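# Set all jars and bottles upright in gray tray

## Task

Every jar and every bottle must end up inside the gray tray, each one standing upright.

## Robot and tools

Robot: two arms, left_arm and right_arm, each ending in a five-finger hand. right_arm has a right hand and left_arm a mirrored left hand. Base positions in the scene frame: left_arm (+0.010, +0.376, +0.001) m, right_arm (-0.049, -0.446, 0) m, both nearly unrotated about z. A post stands on the floor behind the arms. Loose objects may occasionally get nudged by something.

Frames: the scene frame has its origin at table-top height, midway between the nominal bases, with +z up, +x out over the table and left_arm on the +y side. Image left and right do not match these names. Each arm reports its hand pose, velocities and Hand target in its own base frame, and its offsets use that base's axes. Rotations turn about the Hand target's position.

Hand point: a point fixed to the palm, 0.15 m out from the wrist flange. Its +z runs along the straight fingers, +y points out of the palm, and +x runs across the palm away from the thumb on the right hand (toward the thumb on the left hand). Straight fingertips sit 0.06 to 0.07 m past the point along +z, and 0.06 m behind it along -y. With the thumb turned in front of the palm, the hand can wrap objects about 0.035 to 0.065 m thick. With the fingers level, the wrist can sit up to about 0.11 m below the point (palm down), so it may hit the table first. A bracket on the little-finger side of the wrist can also strike things.

The row (28 numbers, each in [-1, 1]), always covering both arms: left_arm dx, dy, dz, rx, ry, rz; left hand little, ring, middle, index, thumb_bend, thumb_turn, force_limit, speed; then the same 14 for right_arm.
- Pose numbers are offsets from that arm's Hand target at the start of the action or move. 1.0 means 0.6 m of travel or 180 degrees. rx, ry, rz form one rotation vector. Every row in an action counts from the same start, so sending an offset again moves the arm further. Six zeros means nothing new is asked of that arm.
- Hand motor numbers are absolute targets. For the fingers and thumb_bend, +1 is straight and -1 is curled. For thumb_turn, +1 is beside the palm and -1 is in front of it, opposite the fingers.
- force_limit maps -1 to about 0 N and +1 to 10 N at the fingertip (15 N for the thumb motors).
- speed rises from near zero at -1 to full speed at +0.48 and stays full above that. Use about -0.94 or lower for a gentle closing.
- To leave a hand unchanged, repeat the last eight numbers you sent for it. If you have sent none yet, use its hand_measured followed by its hand_force_limit and hand_speed.
- The controller limits the commanded orientation to 32 degrees from the measured one at each step.

Tools:
- execute_actions(actions, cameras): actions is a list of actions. Each action is up to 15 rows of 28 numbers, one row per 1/30 s step; a short action repeats its last row until step 15, so one action lasts 0.5 s. Camera images come back only for an empty list or when requested.
- move(target, speed, blend, stop_force, zero, blocking, cameras): moves hand points in straight lines. target is one 28-number row or a list of up to 15 rows. All offsets in the list count from the same starting Hand targets, not from the previous row. speed is in m/s (0.002 to 3.6, default 0.25), and turning is capped at twice that in rad/s. blend is a corner-rounding distance in m. stop_force (3 to 120 N) ends an arm's path when it feels that much push against its motion. zero (default true) re-zeroes the force reading before the move. blocking=false returns early and cannot be combined with stop_force. The whole move is capped at 10 s. The move does not steer around obstacles or the other arm. The result adds a move: line whose outcome is done, off_target, moving, held or fault; limits=paced means the pose was clipped and limits=held means steps were withheld.
- wait(seconds 0 to 3600), stop(), zoom_image(camera, region [x0,y0,x1,y1] pixels, at most 504x504), show_instructions(), zero_wrist_force(arm), finished_scene(scene=1).

Cameras: cam_high, cam_low, cam_left_wrist, cam_right_wrist, each 672x504 pixels. The wrist cameras use fisheye lenses.

Result lines:
- end_effector_position (m), end_effector_quat_wxyz and velocities, all in the arm's base frame.
- Hand target: the last commanded pose after clipping. The hand often settles a little short of it.
- hand_measured, hand_stopped_by (moving, target, force, stalled, fault) and hand_load_n, each in motor order. A positive load means the finger is being pushed open. If a grip is lost, the load drops to about 0.
- Wrist force and torque, given in the end effector's axes.
- Joint positions and torques, plus MOTOR HOT or fault lines when those apply.

Things to avoid:
- Objects leaving the table, and glass falling more than a few centimetres.
- Letting go of a part that is still moving, and slams.
- Contact between the arms, including closing one hand on the other.
- Pressing past a firm contact. The arms are stiff, and about 150 N of outside force, or too much joint torque, causes a 10 s fault stop.
- Bringing a wrist near its arm's first joint axis. The move is refused there; go around the base instead.
- Long stretched-out holds, which heat the motors. At 85 °C the arm's brakes lock.

Each tool is called after "Request:" as a command line: name --argument value for each argument, lists and objects as JSON in quotes; but a table of rows of numbers goes row by row, as --pt "numbers of a row", without its own name.

Reference images:

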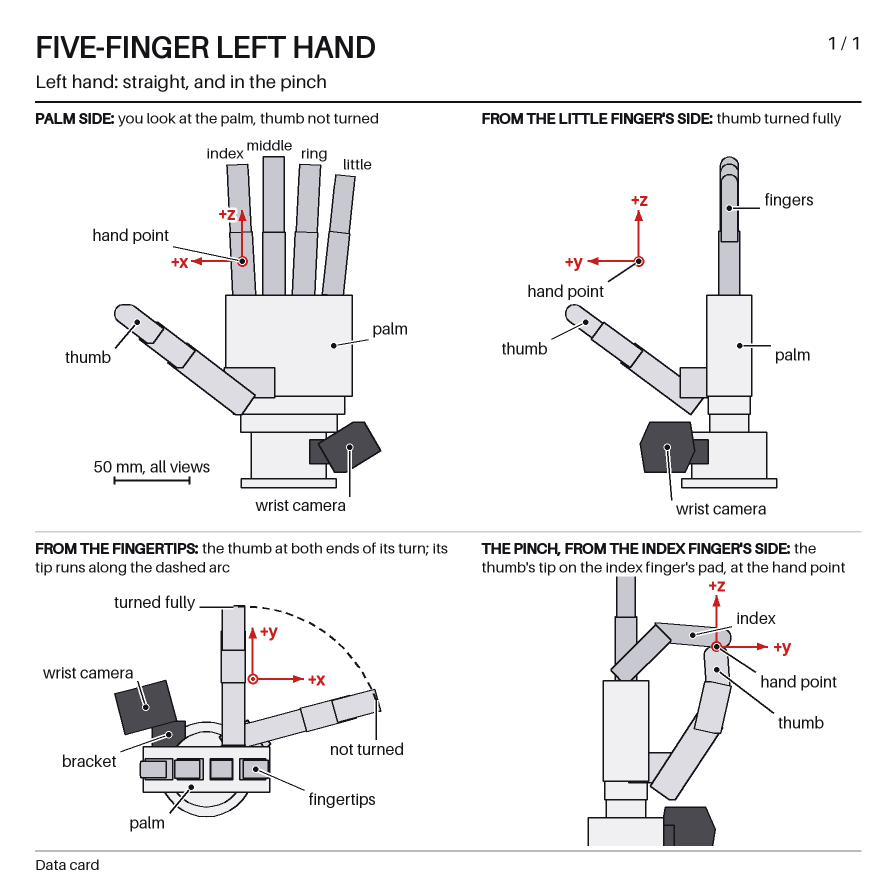

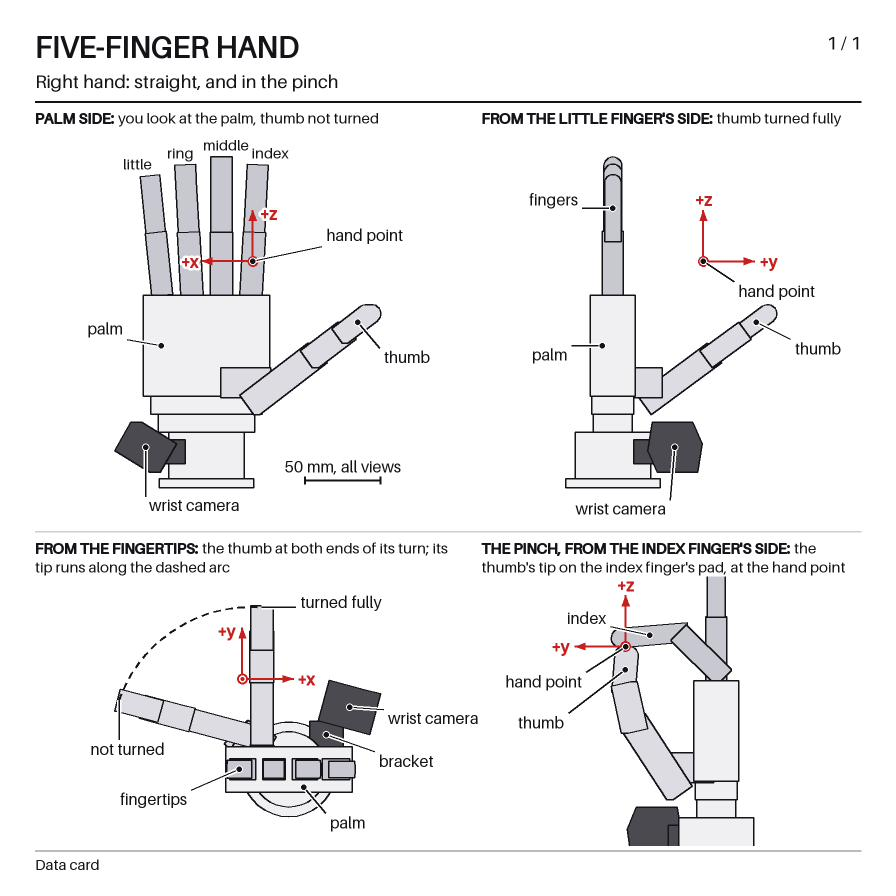

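## Session

Request:
execute_actions --actions '[]' --cameras '["all"]'

Scene clock: 0.00 s.
left_arm: end_effector_position=(+0.6758, -0.3350, +0.1352) hand_measured=(+1.000, +1.000, +1.000, +1.000, +1.000, +1.000) hand_load_n=(+0.0, +0.0, +0.0, +0.0, +0.0, +0.0) hand_stopped_by=(target, target, target, target, target, target) hand_force_limit=0.00 hand_speed=-0.80 end_effector_quat_wxyz=(+0.092, +0.863, -0.371, +0.331) | right_arm: end_effector_position=(+0.2780, +0.4238, +0.3098) hand_measured=(+1.000, +1.000, +1.000, +1.000, +1.000, +1.000) hand_load_n=(+0.0, +0.0, +0.0, +0.0, +0.0, +0.0) hand_stopped_by=(target, target, target, target, target, target) hand_force_limit=0.00 hand_speed=-0.80 end_effector_quat_wxyz=(+0.269, +0.732, -0.484, -0.397)
Joint positions: left_arm=[3.072 -2.324 -1.086 2.446 -1.194 2.194] | right_arm=[0.477 -0.639 0.92 2.238 1.184 -3.267]
Joint velocities: within noise
Joint torques (N m): no reading
Wrist force (N): no reading
Wrist torque (N m): no reading
Wrist force, peak (N): no reading
Hand target: left_arm +0.6758, -0.3350, +0.1352; +0.092, +0.863, -0.371, +0.331 | right_arm +0.2780, +0.4238, +0.3098; +0.269, +0.732, -0.484, -0.397

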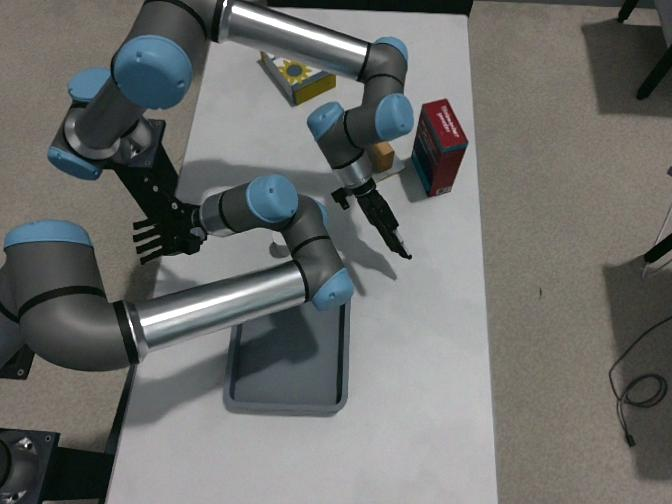

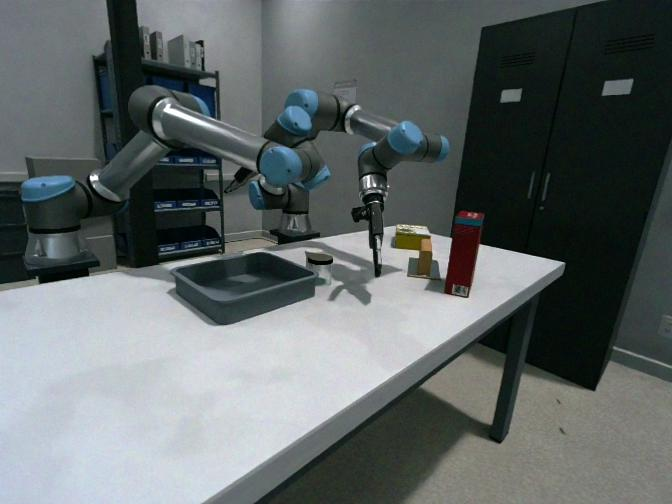

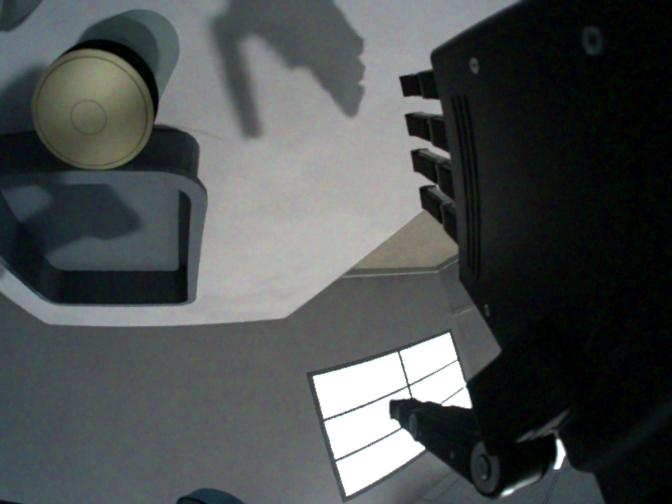

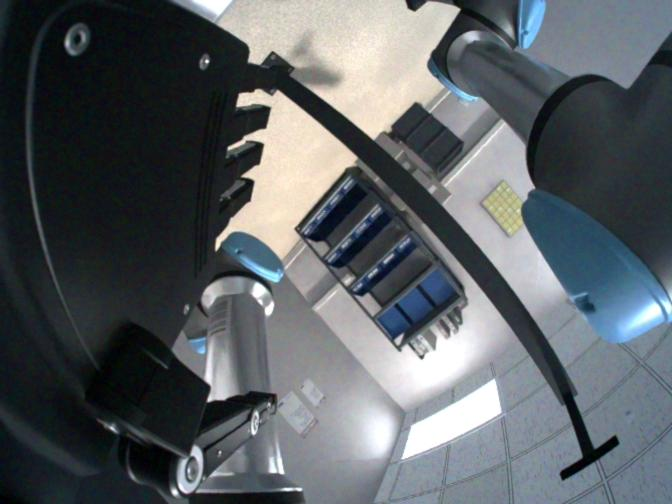

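Request:
zoom_image --camera "cam_high" --region '[200, 30, 500, 255]'

Request:
zoom_image --camera "cam_low" --region '[160, 180, 500, 340]'

Request:
zoom_image --camera "cam_high" --region '[200, 180, 400, 330]'

Request:
zoom_image --camera "cam_left_wrist" --region '[0, 0, 300, 250]'

Scaled by 1.680 from the camera's image (finer frame: 960x720).

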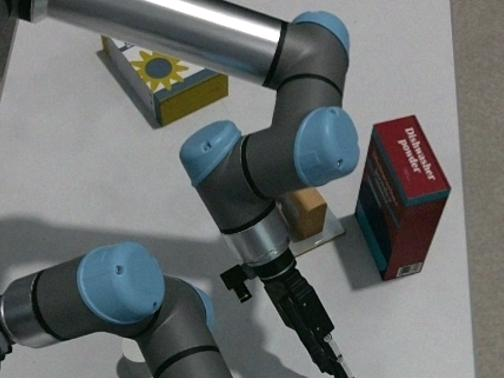

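Scaled by 1.482 from the camera's image (finer frame: 960x720).

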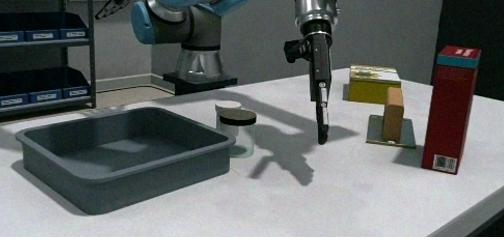

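Scaled by 2.520 from the camera's image (finer frame: 960x720).

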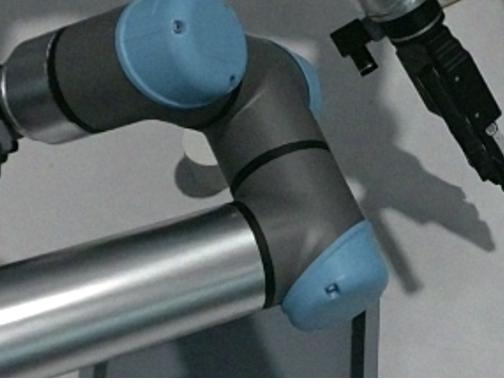

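Scaled by 1.680 from the camera's image (finer frame: 960x720).

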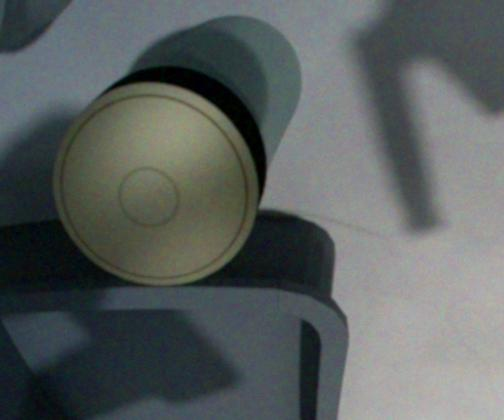

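Request:
move --target '[0,0,0,0,0,0,1,1,1,1,1,1,0,-0.8,0.245,-1.0,0.1,0,0,-0.4,1,1,1,1,1,1,0,-0.8]' --speed 0.3 --cameras '["all"]'

Scene clock: 120.13 s.
left_arm: end_effector_position=(+0.6758, -0.3350, +0.1352) hand_measured=(+1.000, +1.000, +1.000, +1.000, +1.000, +1.000) hand_load_n=(+0.0, +0.0, +0.0, +0.0, +0.0, +0.0) hand_stopped_by=(target, target, target, target, target, target) hand_force_limit=0.00 hand_speed=-0.80 end_effector_quat_wxyz=(+0.092, +0.863, -0.371, +0.331) | right_arm: end_effector_position=(+0.4250, -0.1761, +0.3698) hand_measured=(+1.000, +1.000, +1.000, +1.000, +1.000, +1.000) hand_load_n=(+0.0, +0.0, +0.0, +0.0, -0.5, +0.0) hand_stopped_by=(target, target, target, target, target, target) hand_force_limit=0.00 hand_speed=-0.80 end_effector_quat_wxyz=(+0.015, -0.308, +0.822, +0.479)
Joint positions: left_arm=[3.072 -2.324 -1.086 2.446 -1.194 2.194] | right_arm=[-0.898 -0.762 0.994 2.311 1.281 -3.338]
Joint torques (N m): left_arm=[-1 45.55 18.88 -1.12 0.48 0.35] | right_arm=[-8.68 -50.49 -27.4 2.48 0.97 -1.63]
Wrist force (N): left_arm=[0.3 0.0 0.3] | right_arm=[-0.4 -0.1 -0.1]
Wrist torque (N m): left_arm=[-0.01 -0.03 0.02] | right_arm=[-0.03 0.13 -0.01]
Wrist force, peak (N): left_arm=[0.4 0.2 -0.3] | right_arm=[-2.5 -1.3 0.4]
Hand target: left_arm +0.6758, -0.3350, +0.1352; +0.092, +0.863, -0.371, +0.331 | right_arm +0.4250, -0.1762, +0.3698; +0.015, -0.307, +0.822, +0.479
Off the commanded pose: left_arm 0.000 m, 0 deg | right_arm 0.000 m, 0 deg.
move: done

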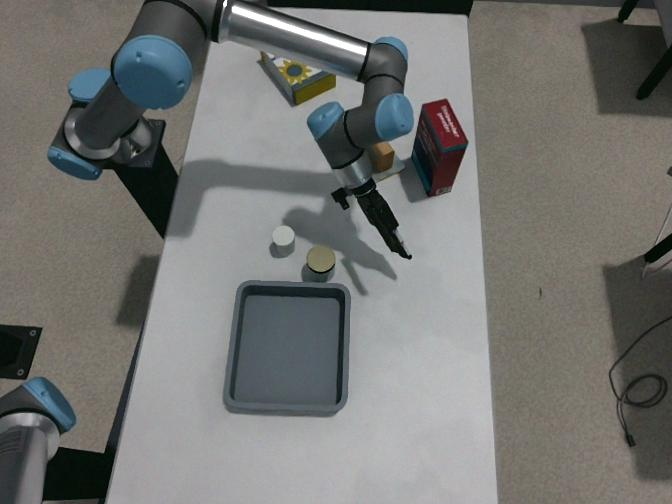

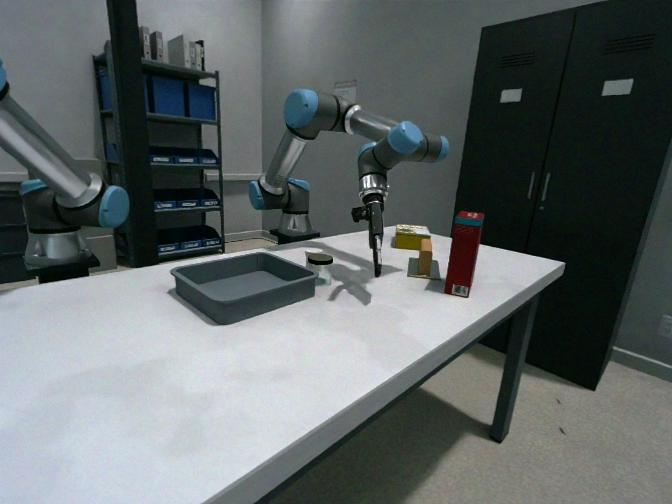

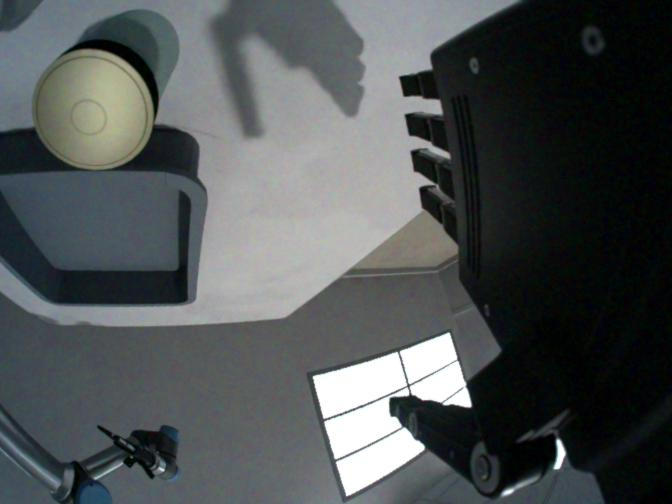

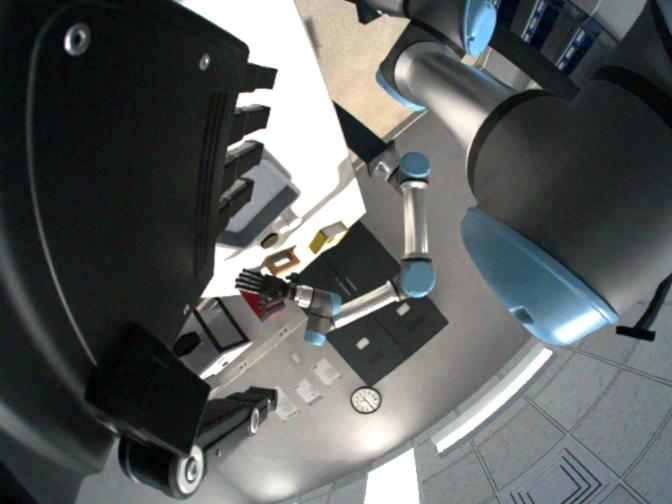

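Request:
move --pt "0 0 0.42 0 0 0 1 1 1 1 1 1 0 -0.8 0 0 0 0 0 0 1 1 1 1 1 1 0 -0.8" --pt "-0.25 0.8 0.475 0 0 0.24 1 1 1 1 1 1 0 -0.8 0 0 0 0 0 0 1 1 1 1 1 1 0 -0.8" --speed 0.3 --blend '[0.05,0]' --cameras '["all"]'

Scene clock: 133.03 s.
left_arm: end_effector_position=(+0.5258, +0.1449, +0.4202) hand_measured=(+1.000, +1.000, +1.000, +1.000, +1.000, +1.000) hand_load_n=(+0.0, +0.0, +0.5, +0.0, -0.5, +0.0) hand_stopped_by=(target, target, target, target, target, target) hand_force_limit=0.00 hand_speed=-0.80 end_effector_quat_wxyz=(-0.037, +0.939, -0.027, +0.342) | right_arm: end_effector_position=(+0.4250, -0.1762, +0.3698) hand_measured=(+1.000, +1.000, +1.000, +1.000, +1.000, +1.000) hand_load_n=(+0.0, -0.5, +0.0, +0.0, +0.0, +0.0) hand_stopped_by=(target, target, target, target, target, target) hand_force_limit=0.00 hand_speed=-0.80 end_effector_quat_wxyz=(+0.015, -0.307, +0.822, +0.479)
Joint positions: left_arm=[4.003 -1.736 -1.235 1.94 -1.098 2.357] | right_arm=[-0.898 -0.762 0.993 2.311 1.281 -3.338]
Joint torques (N m): left_arm=[5.65 28.89 8.61 -0.25 -1.13 -0.82] | right_arm=[-7.94 -42.57 -27.15 4.74 -2.25 -1.11]
Wrist force (N): left_arm=[-0.4 -0.4 0.4] | right_arm=[-0.2 -0.1 0.3]
Wrist torque (N m): left_arm=[0.00 0.05 0.04] | right_arm=[-0.03 0.09 0.00]
Wrist force, peak (N): left_arm=[-1.1 -2.5 -0.1] | right_arm=[-0.8 0.0 0.0]
Hand target: left_arm +0.5258, +0.1450, +0.4202; -0.037, +0.939, -0.027, +0.342 | right_arm +0.4250, -0.1762, +0.3698; +0.015, -0.307, +0.822, +0.479
Off the commanded pose: left_arm 0.000 m, 0 deg | right_arm 0.000 m, 0 deg.
move: done

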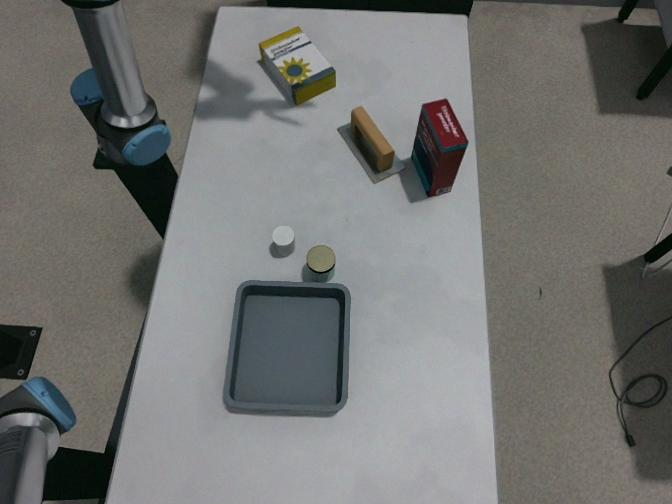

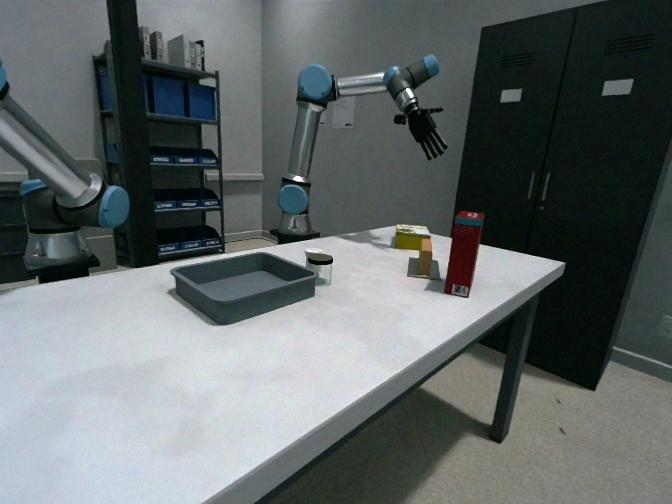

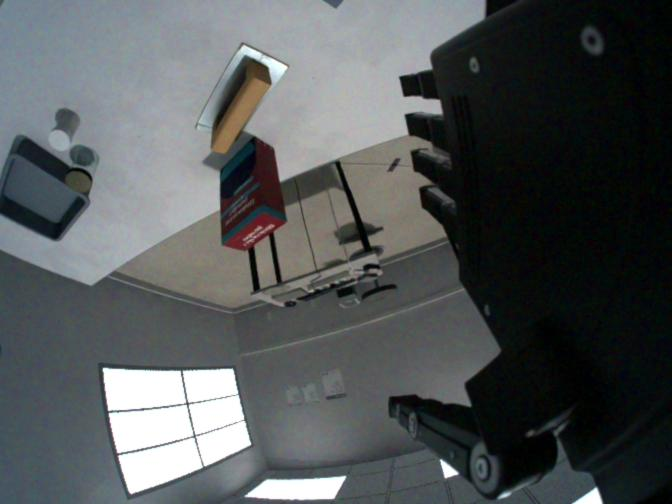

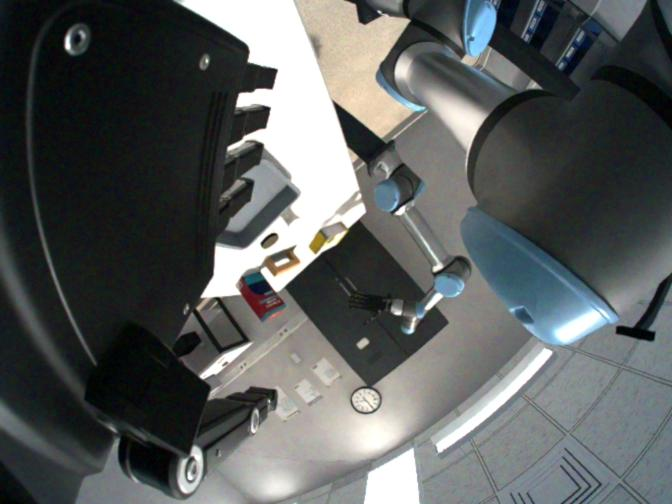

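Request:
zoom_image --camera "cam_high" --region '[240, 210, 360, 300]'

Request:
zoom_image --camera "cam_low" --region '[260, 220, 380, 310]'

Request:
zoom_image --camera "cam_left_wrist" --region '[0, 80, 160, 260]'

Scaled by 4.200 from the camera's image (finer frame: 960x720).

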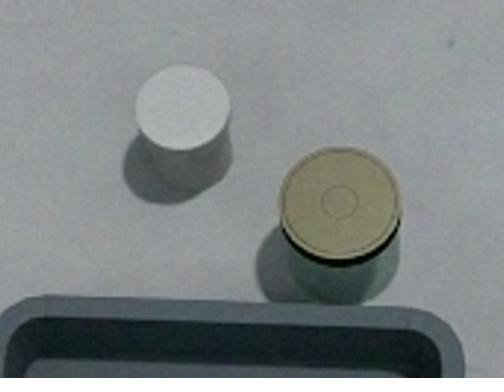

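Scaled by 4.200 from the camera's image (finer frame: 960x720).

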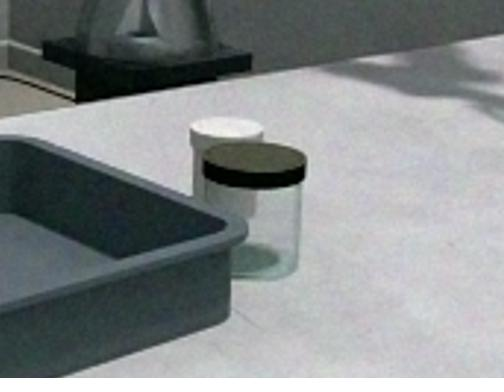

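Scaled by 2.800 from the camera's image (finer frame: 960x720).

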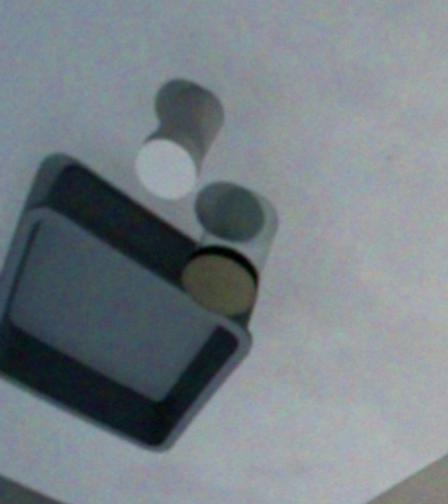

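Request:
move --target '[0,0,0,0,0,0,1,1,1,1,1,1,0,-0.8,0.125,0.543,0,-0.350,-0.472,0.135,1,1,0.5,0.5,0.8,-1,-0.2,-0.5]' --speed 0.25 --cameras '["cam_high","cam_low","cam_right_wrist"]'

Scene clock: 304.93 s.
left_arm: end_effector_position=(+0.5258, +0.1450, +0.4202) hand_measured=(+1.000, +1.000, +1.000, +1.000, +1.000, +1.000) hand_load_n=(+0.0, +0.0, +0.0, +0.0, +0.0, -0.5) hand_stopped_by=(target, target, target, target, target, target) hand_force_limit=0.00 hand_speed=-0.80 end_effector_quat_wxyz=(-0.037, +0.939, -0.027, +0.342) | right_arm: end_effector_position=(+0.4999, +0.1497, +0.3698) hand_measured=(+1.000, +1.000, +0.500, +0.500, +0.800, -1.000) hand_load_n=(+0.0, +0.0, +0.0, +0.0, +0.0, +0.0) hand_stopped_by=(target, target, target, target, target, target) hand_force_limit=-0.20 hand_speed=-0.50 end_effector_quat_wxyz=(-0.299, +0.641, -0.640, +0.300)
Joint positions: left_arm=[4.003 -1.736 -1.236 1.94 -1.098 2.357] | right_arm=[-0.041 -1.527 1.358 0.865 1.54 -3.169]
Joint torques (N m): left_arm=[5.59 31.11 9.24 -2.14 -0.57 1.75] | right_arm=[7.14 -12.66 -26.93 -2.04 1.6 2.03]
Wrist force (N): left_arm=[-0.5 -0.5 0.5] | right_arm=[1.8 -4.0 -1.0]
Wrist torque (N m): left_arm=[-0.02 0.08 0.03] | right_arm=[-0.08 -0.10 0.64]
Wrist force, peak (N): left_arm=[-0.6 -0.3 0.7] | right_arm=[1.6 -4.2 -1.1]
Hand target: left_arm +0.5258, +0.1450, +0.4202; -0.037, +0.939, -0.027, +0.342 | right_arm +0.5000, +0.1496, +0.3698; -0.299, +0.641, -0.640, +0.300
Off the commanded pose: left_arm 0.000 m, 0 deg | right_arm 0.000 m, 0 deg.
move: done

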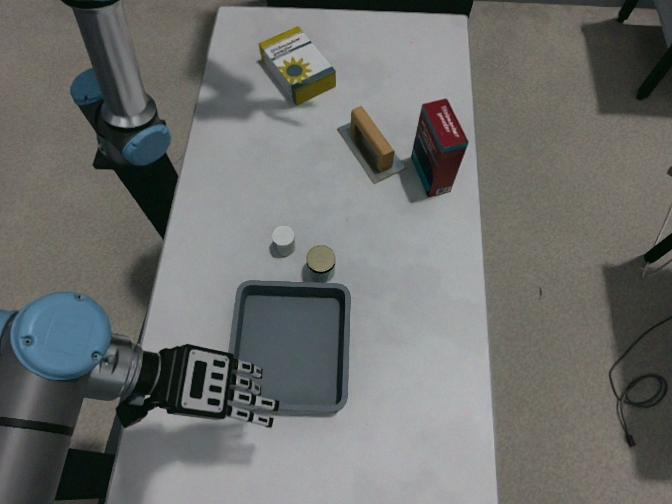

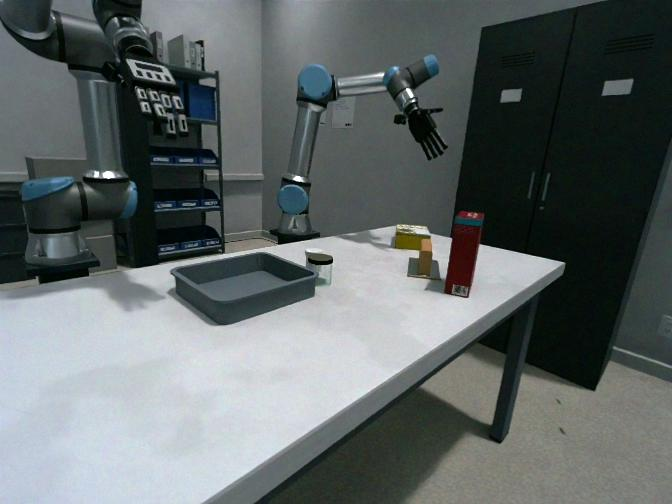

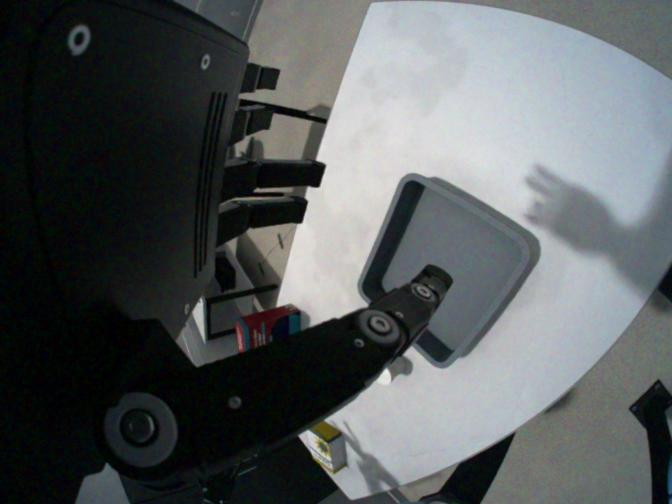

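Request:
zoom_image --camera "cam_high" --region '[110, 320, 310, 450]'

Request:
zoom_image --camera "cam_right_wrist" --region '[200, 120, 560, 420]'

Scaled by 2.520 from the camera's image (finer frame: 960x720).

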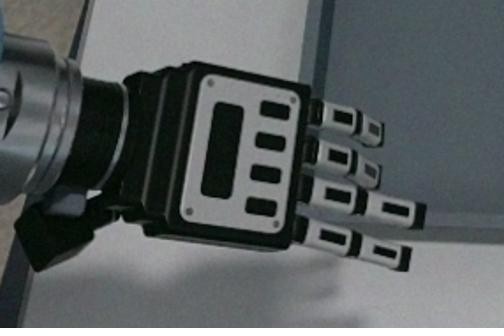

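Scaled by 1.400 from the camera's image (finer frame: 960x720).

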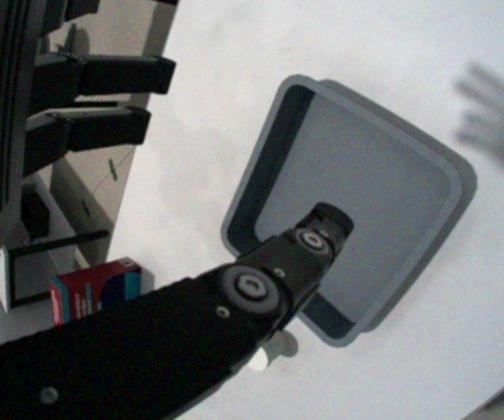

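Request:
move --target '[0,0,0,0,0,0,1,1,1,1,1,1,0,-0.8,0.198,0.542,-0.35,0,0,0,1,1,0.5,0.5,0.8,-1,-0.2,-0.5]' --speed 0.25 --cameras '["cam_high","cam_low","cam_right_wrist"]'

Scene clock: 342.47 s.
left_arm: end_effector_position=(+0.5258, +0.1450, +0.4202) hand_measured=(+1.000, +1.000, +1.000, +1.000, +1.000, +1.000) hand_load_n=(+0.0, +0.0, +0.0, +0.0, +0.0, +0.0) hand_stopped_by=(target, target, target, target, target, target) hand_force_limit=0.00 hand_speed=-0.80 end_effector_quat_wxyz=(-0.037, +0.939, -0.027, +0.342) | right_arm: end_effector_position=(+0.6188, +0.4748, +0.1599) hand_measured=(+1.000, +1.000, +0.500, +0.500, +0.800, -1.000) hand_load_n=(+0.0, +0.0, +0.0, +0.0, +0.0, +0.0) hand_stopped_by=(target, target, target, target, target, target) hand_force_limit=-0.20 hand_speed=-0.50 end_effector_quat_wxyz=(-0.299, +0.641, -0.640, +0.300)
Joint positions: left_arm=[4.003 -1.736 -1.236 1.94 -1.098 2.357] | right_arm=[0.554 -0.762 0.809 0.73 1.987 -2.765]
Joint torques (N m): left_arm=[5.06 30.86 9.09 -2.12 0.08 1.8] | right_arm=[2.1 -45.52 -30.04 -0.99 -1.53 -1.3]
Wrist force (N): left_arm=[-0.5 -0.4 0.7] | right_arm=[1.4 -4.1 -0.9]
Wrist torque (N m): left_arm=[-0.02 0.06 0.03] | right_arm=[-0.10 -0.11 0.54]
Wrist force, peak (N): left_arm=[-0.3 -0.4 0.9] | right_arm=[3.2 -4.5 -2.3]
Hand target: left_arm +0.5258, +0.1450, +0.4202; -0.037, +0.939, -0.027, +0.342 | right_arm +0.6188, +0.4748, +0.1598; -0.299, +0.641, -0.640, +0.300
Off the commanded pose: left_arm 0.000 m, 0 deg | right_arm 0.000 m, 0 deg.
move: done

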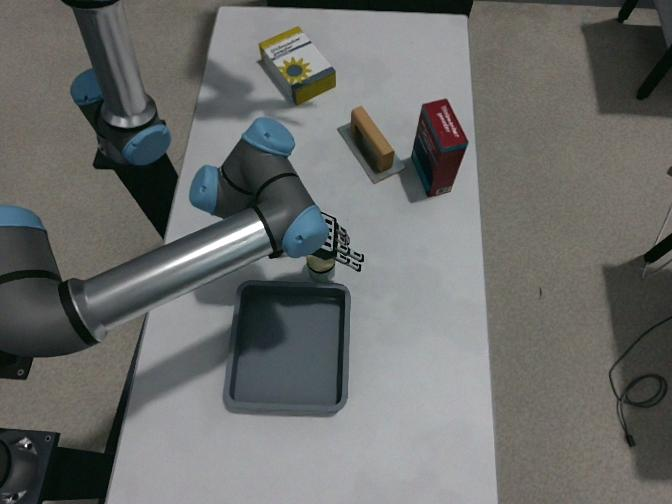

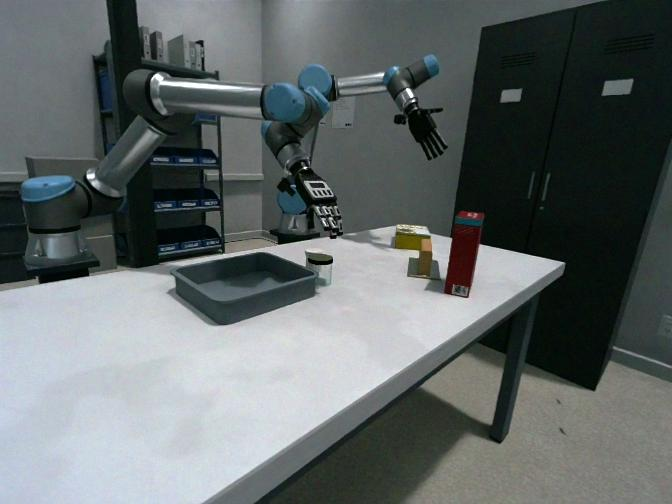

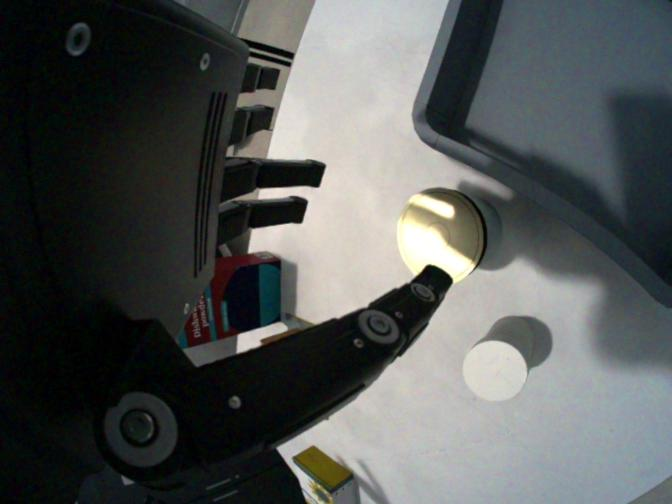

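Request:
zoom_image --camera "cam_high" --region '[270, 200, 390, 300]'

Request:
zoom_image --camera "cam_low" --region '[270, 150, 370, 300]'

Request:
zoom_image --camera "cam_right_wrist" --region '[200, 120, 560, 420]'

Scaled by 4.200 from the camera's image (finer frame: 960x720).

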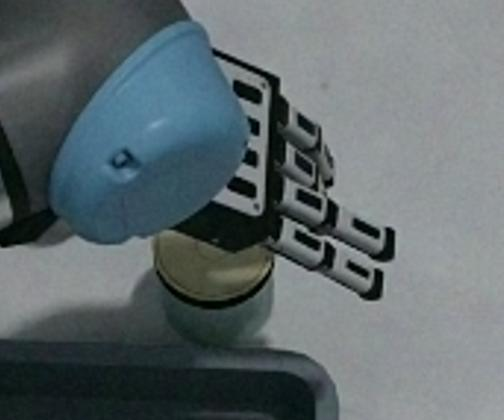

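Scaled by 3.360 from the camera's image (finer frame: 960x720).

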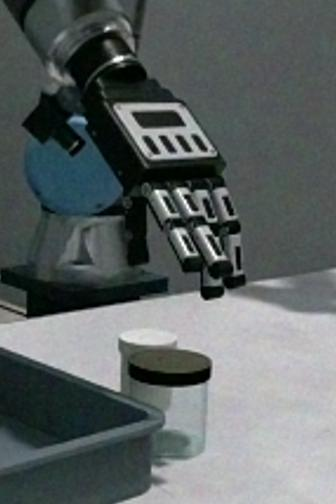

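Scaled by 1.400 from the camera's image (finer frame: 960x720).

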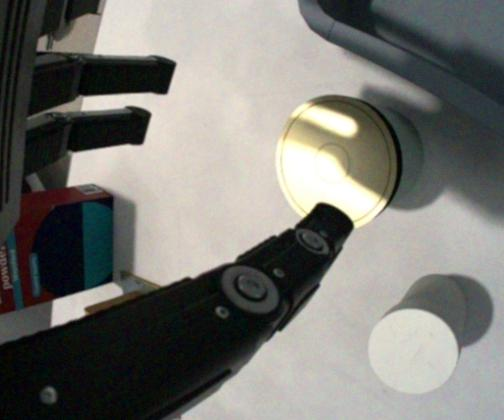

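Request:
move --target '[0,0,0,0,0,0,1,1,1,1,1,1,0,-0.8,-0.005,0.026,-0.075,0,0,0,1,1,0.5,0.5,0.8,-1,-0.2,-0.5]' --speed 0.15 --cameras '["cam_high","cam_low","cam_right_wrist"]'

Request:
zoom_image --camera "cam_right_wrist" --region '[200, 100, 560, 400]'

Request:
zoom_image --camera "cam_low" --region '[260, 180, 380, 300]'

Scene clock: 412.33 s.
left_arm: end_effector_position=(+0.5258, +0.1450, +0.4202) hand_measured=(+1.000, +1.000, +1.000, +1.000, +1.000, +1.000) hand_load_n=(+0.0, +0.0, +0.0, +0.0, +0.0, -0.5) hand_stopped_by=(target, target, target, target, target, target) hand_force_limit=0.00 hand_speed=-0.80 end_effector_quat_wxyz=(-0.037, +0.939, -0.027, +0.342) | right_arm: end_effector_position=(+0.6157, +0.4905, +0.1148) hand_measured=(+1.000, +1.000, +0.500, +0.500, +0.800, -1.000) hand_load_n=(+0.0, +0.0, +0.0, +0.0, +0.0, +0.0) hand_stopped_by=(target, target, target, target, target, target) hand_force_limit=-0.20 hand_speed=-0.50 end_effector_quat_wxyz=(-0.299, +0.641, -0.640, +0.300)
Joint positions: left_arm=[4.003 -1.736 -1.236 1.94 -1.098 2.357] | right_arm=[0.577 -0.719 0.848 0.655 2.004 -2.747]
Joint torques (N m): left_arm=[6.22 30.54 9.15 -2.09 0.53 1.81] | right_arm=[-8.55 -63.2 -29.11 1.33 -1.74 -1.66]
Wrist force (N): left_arm=[-0.3 -0.3 0.7] | right_arm=[1.5 -4.2 -1.2]
Wrist torque (N m): left_arm=[0.00 0.04 0.04] | right_arm=[-0.07 -0.12 0.47]
Wrist force, peak (N): left_arm=[-0.4 -0.3 0.9] | right_arm=[2.0 -5.3 -1.4]
Hand target: left_arm +0.5258, +0.1450, +0.4202; -0.037, +0.939, -0.027, +0.342 | right_arm +0.6158, +0.4904, +0.1148; -0.299, +0.641, -0.640, +0.300
Off the commanded pose: left_arm 0.000 m, 0 deg | right_arm 0.000 m, 0 deg.
move: done

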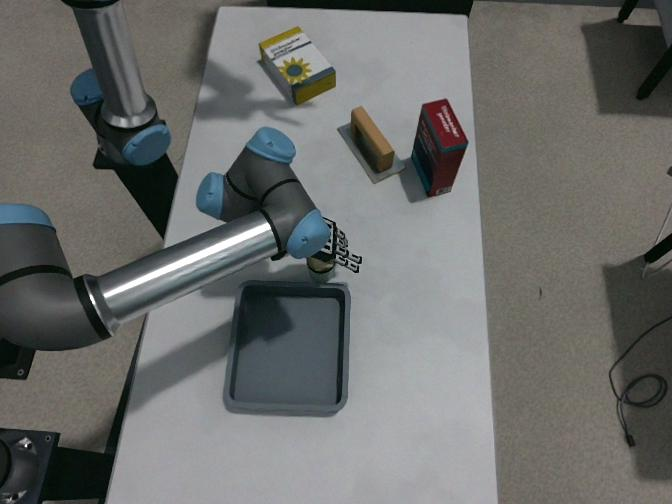

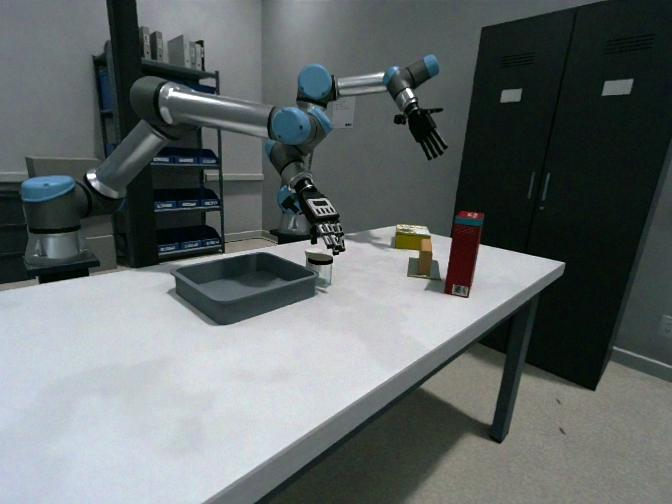

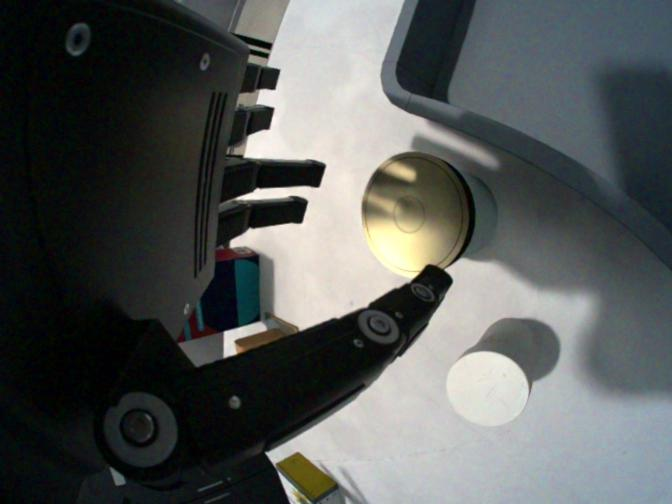

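Scaled by 1.400 from the camera's image (finer frame: 960x720).

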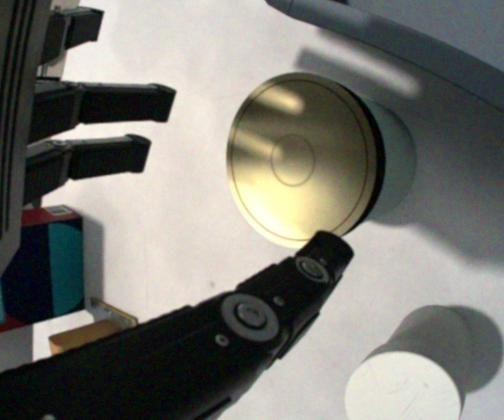

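Scaled by 4.200 from the camera's image (finer frame: 960x720).

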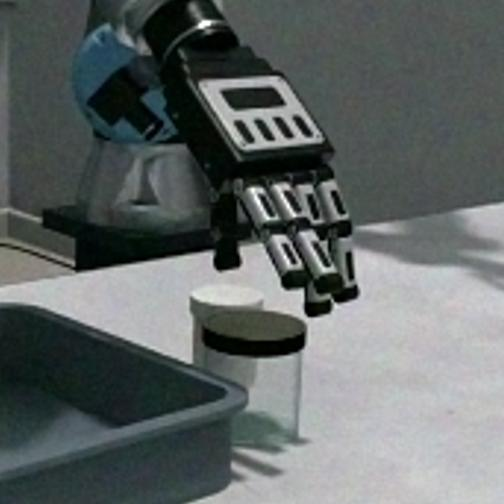

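Request:
move --target '[0,0,0,0,0,0,1,1,1,1,1,1,0,-0.8,0.003,-0.0167,-0.0283,0,0,0,1,1,0.5,0.5,0.8,-1,-0.2,-0.5]' --speed 0.1 --cameras '["cam_high","cam_low","cam_right_wrist"]'

Request:
zoom_image --camera "cam_right_wrist" --region '[200, 100, 560, 400]'

Request:
zoom_image --camera "cam_low" --region '[290, 210, 370, 290]'

Request:
zoom_image --camera "cam_high" --region '[280, 210, 380, 310]'

Scene clock: 483.83 s.
left_arm: end_effector_position=(+0.5258, +0.1450, +0.4202) hand_measured=(+1.000, +1.000, +1.000, +1.000, +1.000, +1.000) hand_load_n=(+0.0, +0.0, +0.0, +0.0, +0.0, +0.0) hand_stopped_by=(target, target, target, target, target, target) hand_force_limit=0.00 hand_speed=-0.80 end_effector_quat_wxyz=(-0.037, +0.939, -0.027, +0.342) | right_arm: end_effector_position=(+0.6176, +0.4804, +0.0980) hand_measured=(+1.000, +1.000, +0.500, +0.500, +0.800, -1.000) hand_load_n=(+0.0, +0.0, +0.0, +0.0, +0.0, +0.0) hand_stopped_by=(target, target, target, target, target, target) hand_force_limit=-0.20 hand_speed=-0.50 end_effector_quat_wxyz=(-0.299, +0.641, -0.640, +0.300)
Joint positions: left_arm=[4.003 -1.736 -1.236 1.94 -1.098 2.357] | right_arm=[0.562 -0.73 0.911 0.599 1.993 -2.759]
Joint torques (N m): left_arm=[5.21 31.36 8.66 -2.08 1.09 1.89] | right_arm=[7.43 -45.62 -17.11 0.66 2.41 2.09]
Wrist force (N): left_arm=[-0.4 -0.4 0.8] | right_arm=[1.6 -3.8 -1.0]
Wrist torque (N m): left_arm=[-0.03 0.06 0.04] | right_arm=[-0.01 -0.13 0.61]
Wrist force, peak (N): left_arm=[-0.4 -0.3 1.1] | right_arm=[1.2 -4.8 -1.5]
Hand target: left_arm +0.5258, +0.1450, +0.4202; -0.037, +0.939, -0.027, +0.342 | right_arm +0.6176, +0.4804, +0.0978; -0.299, +0.641, -0.640, +0.300
Off the commanded pose: left_arm 0.000 m, 0 deg | right_arm 0.000 m, 0 deg.
move: done

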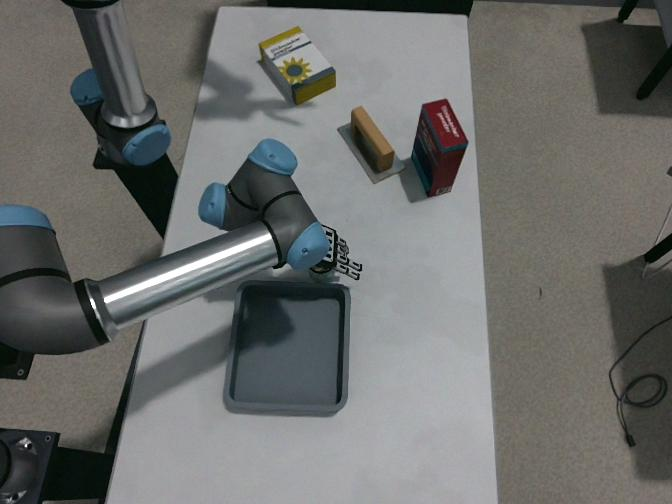

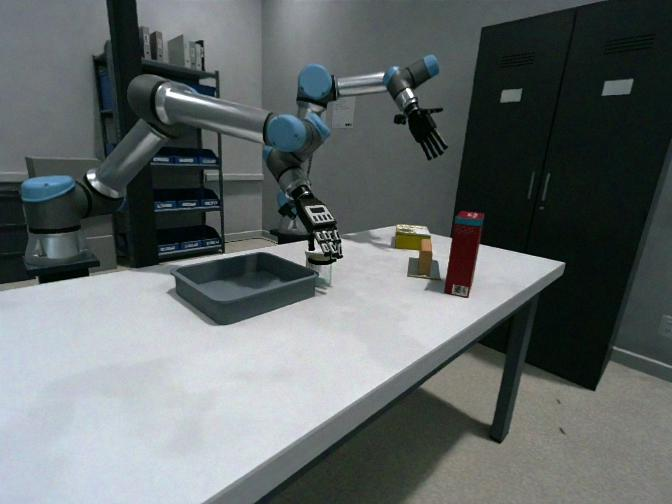

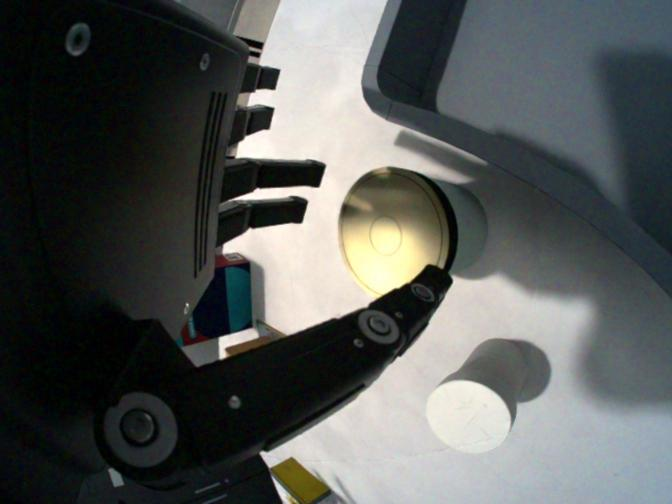

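Scaled by 1.400 from the camera's image (finer frame: 960x720).

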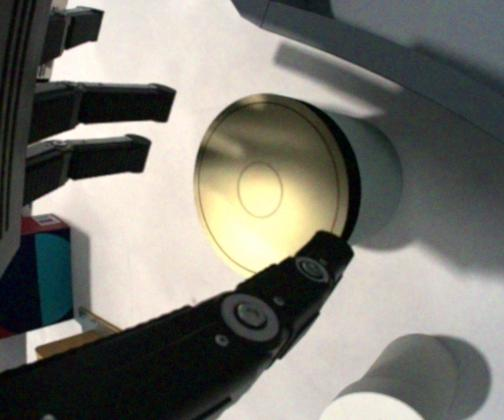

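Scaled by 6.300 from the camera's image (finer frame: 960x720).

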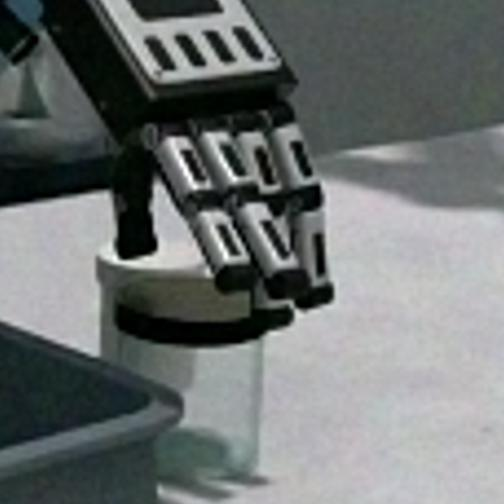

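Scaled by 5.040 from the camera's image (finer frame: 960x720).

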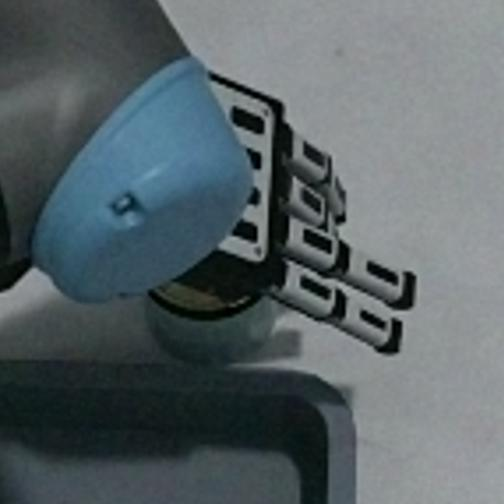

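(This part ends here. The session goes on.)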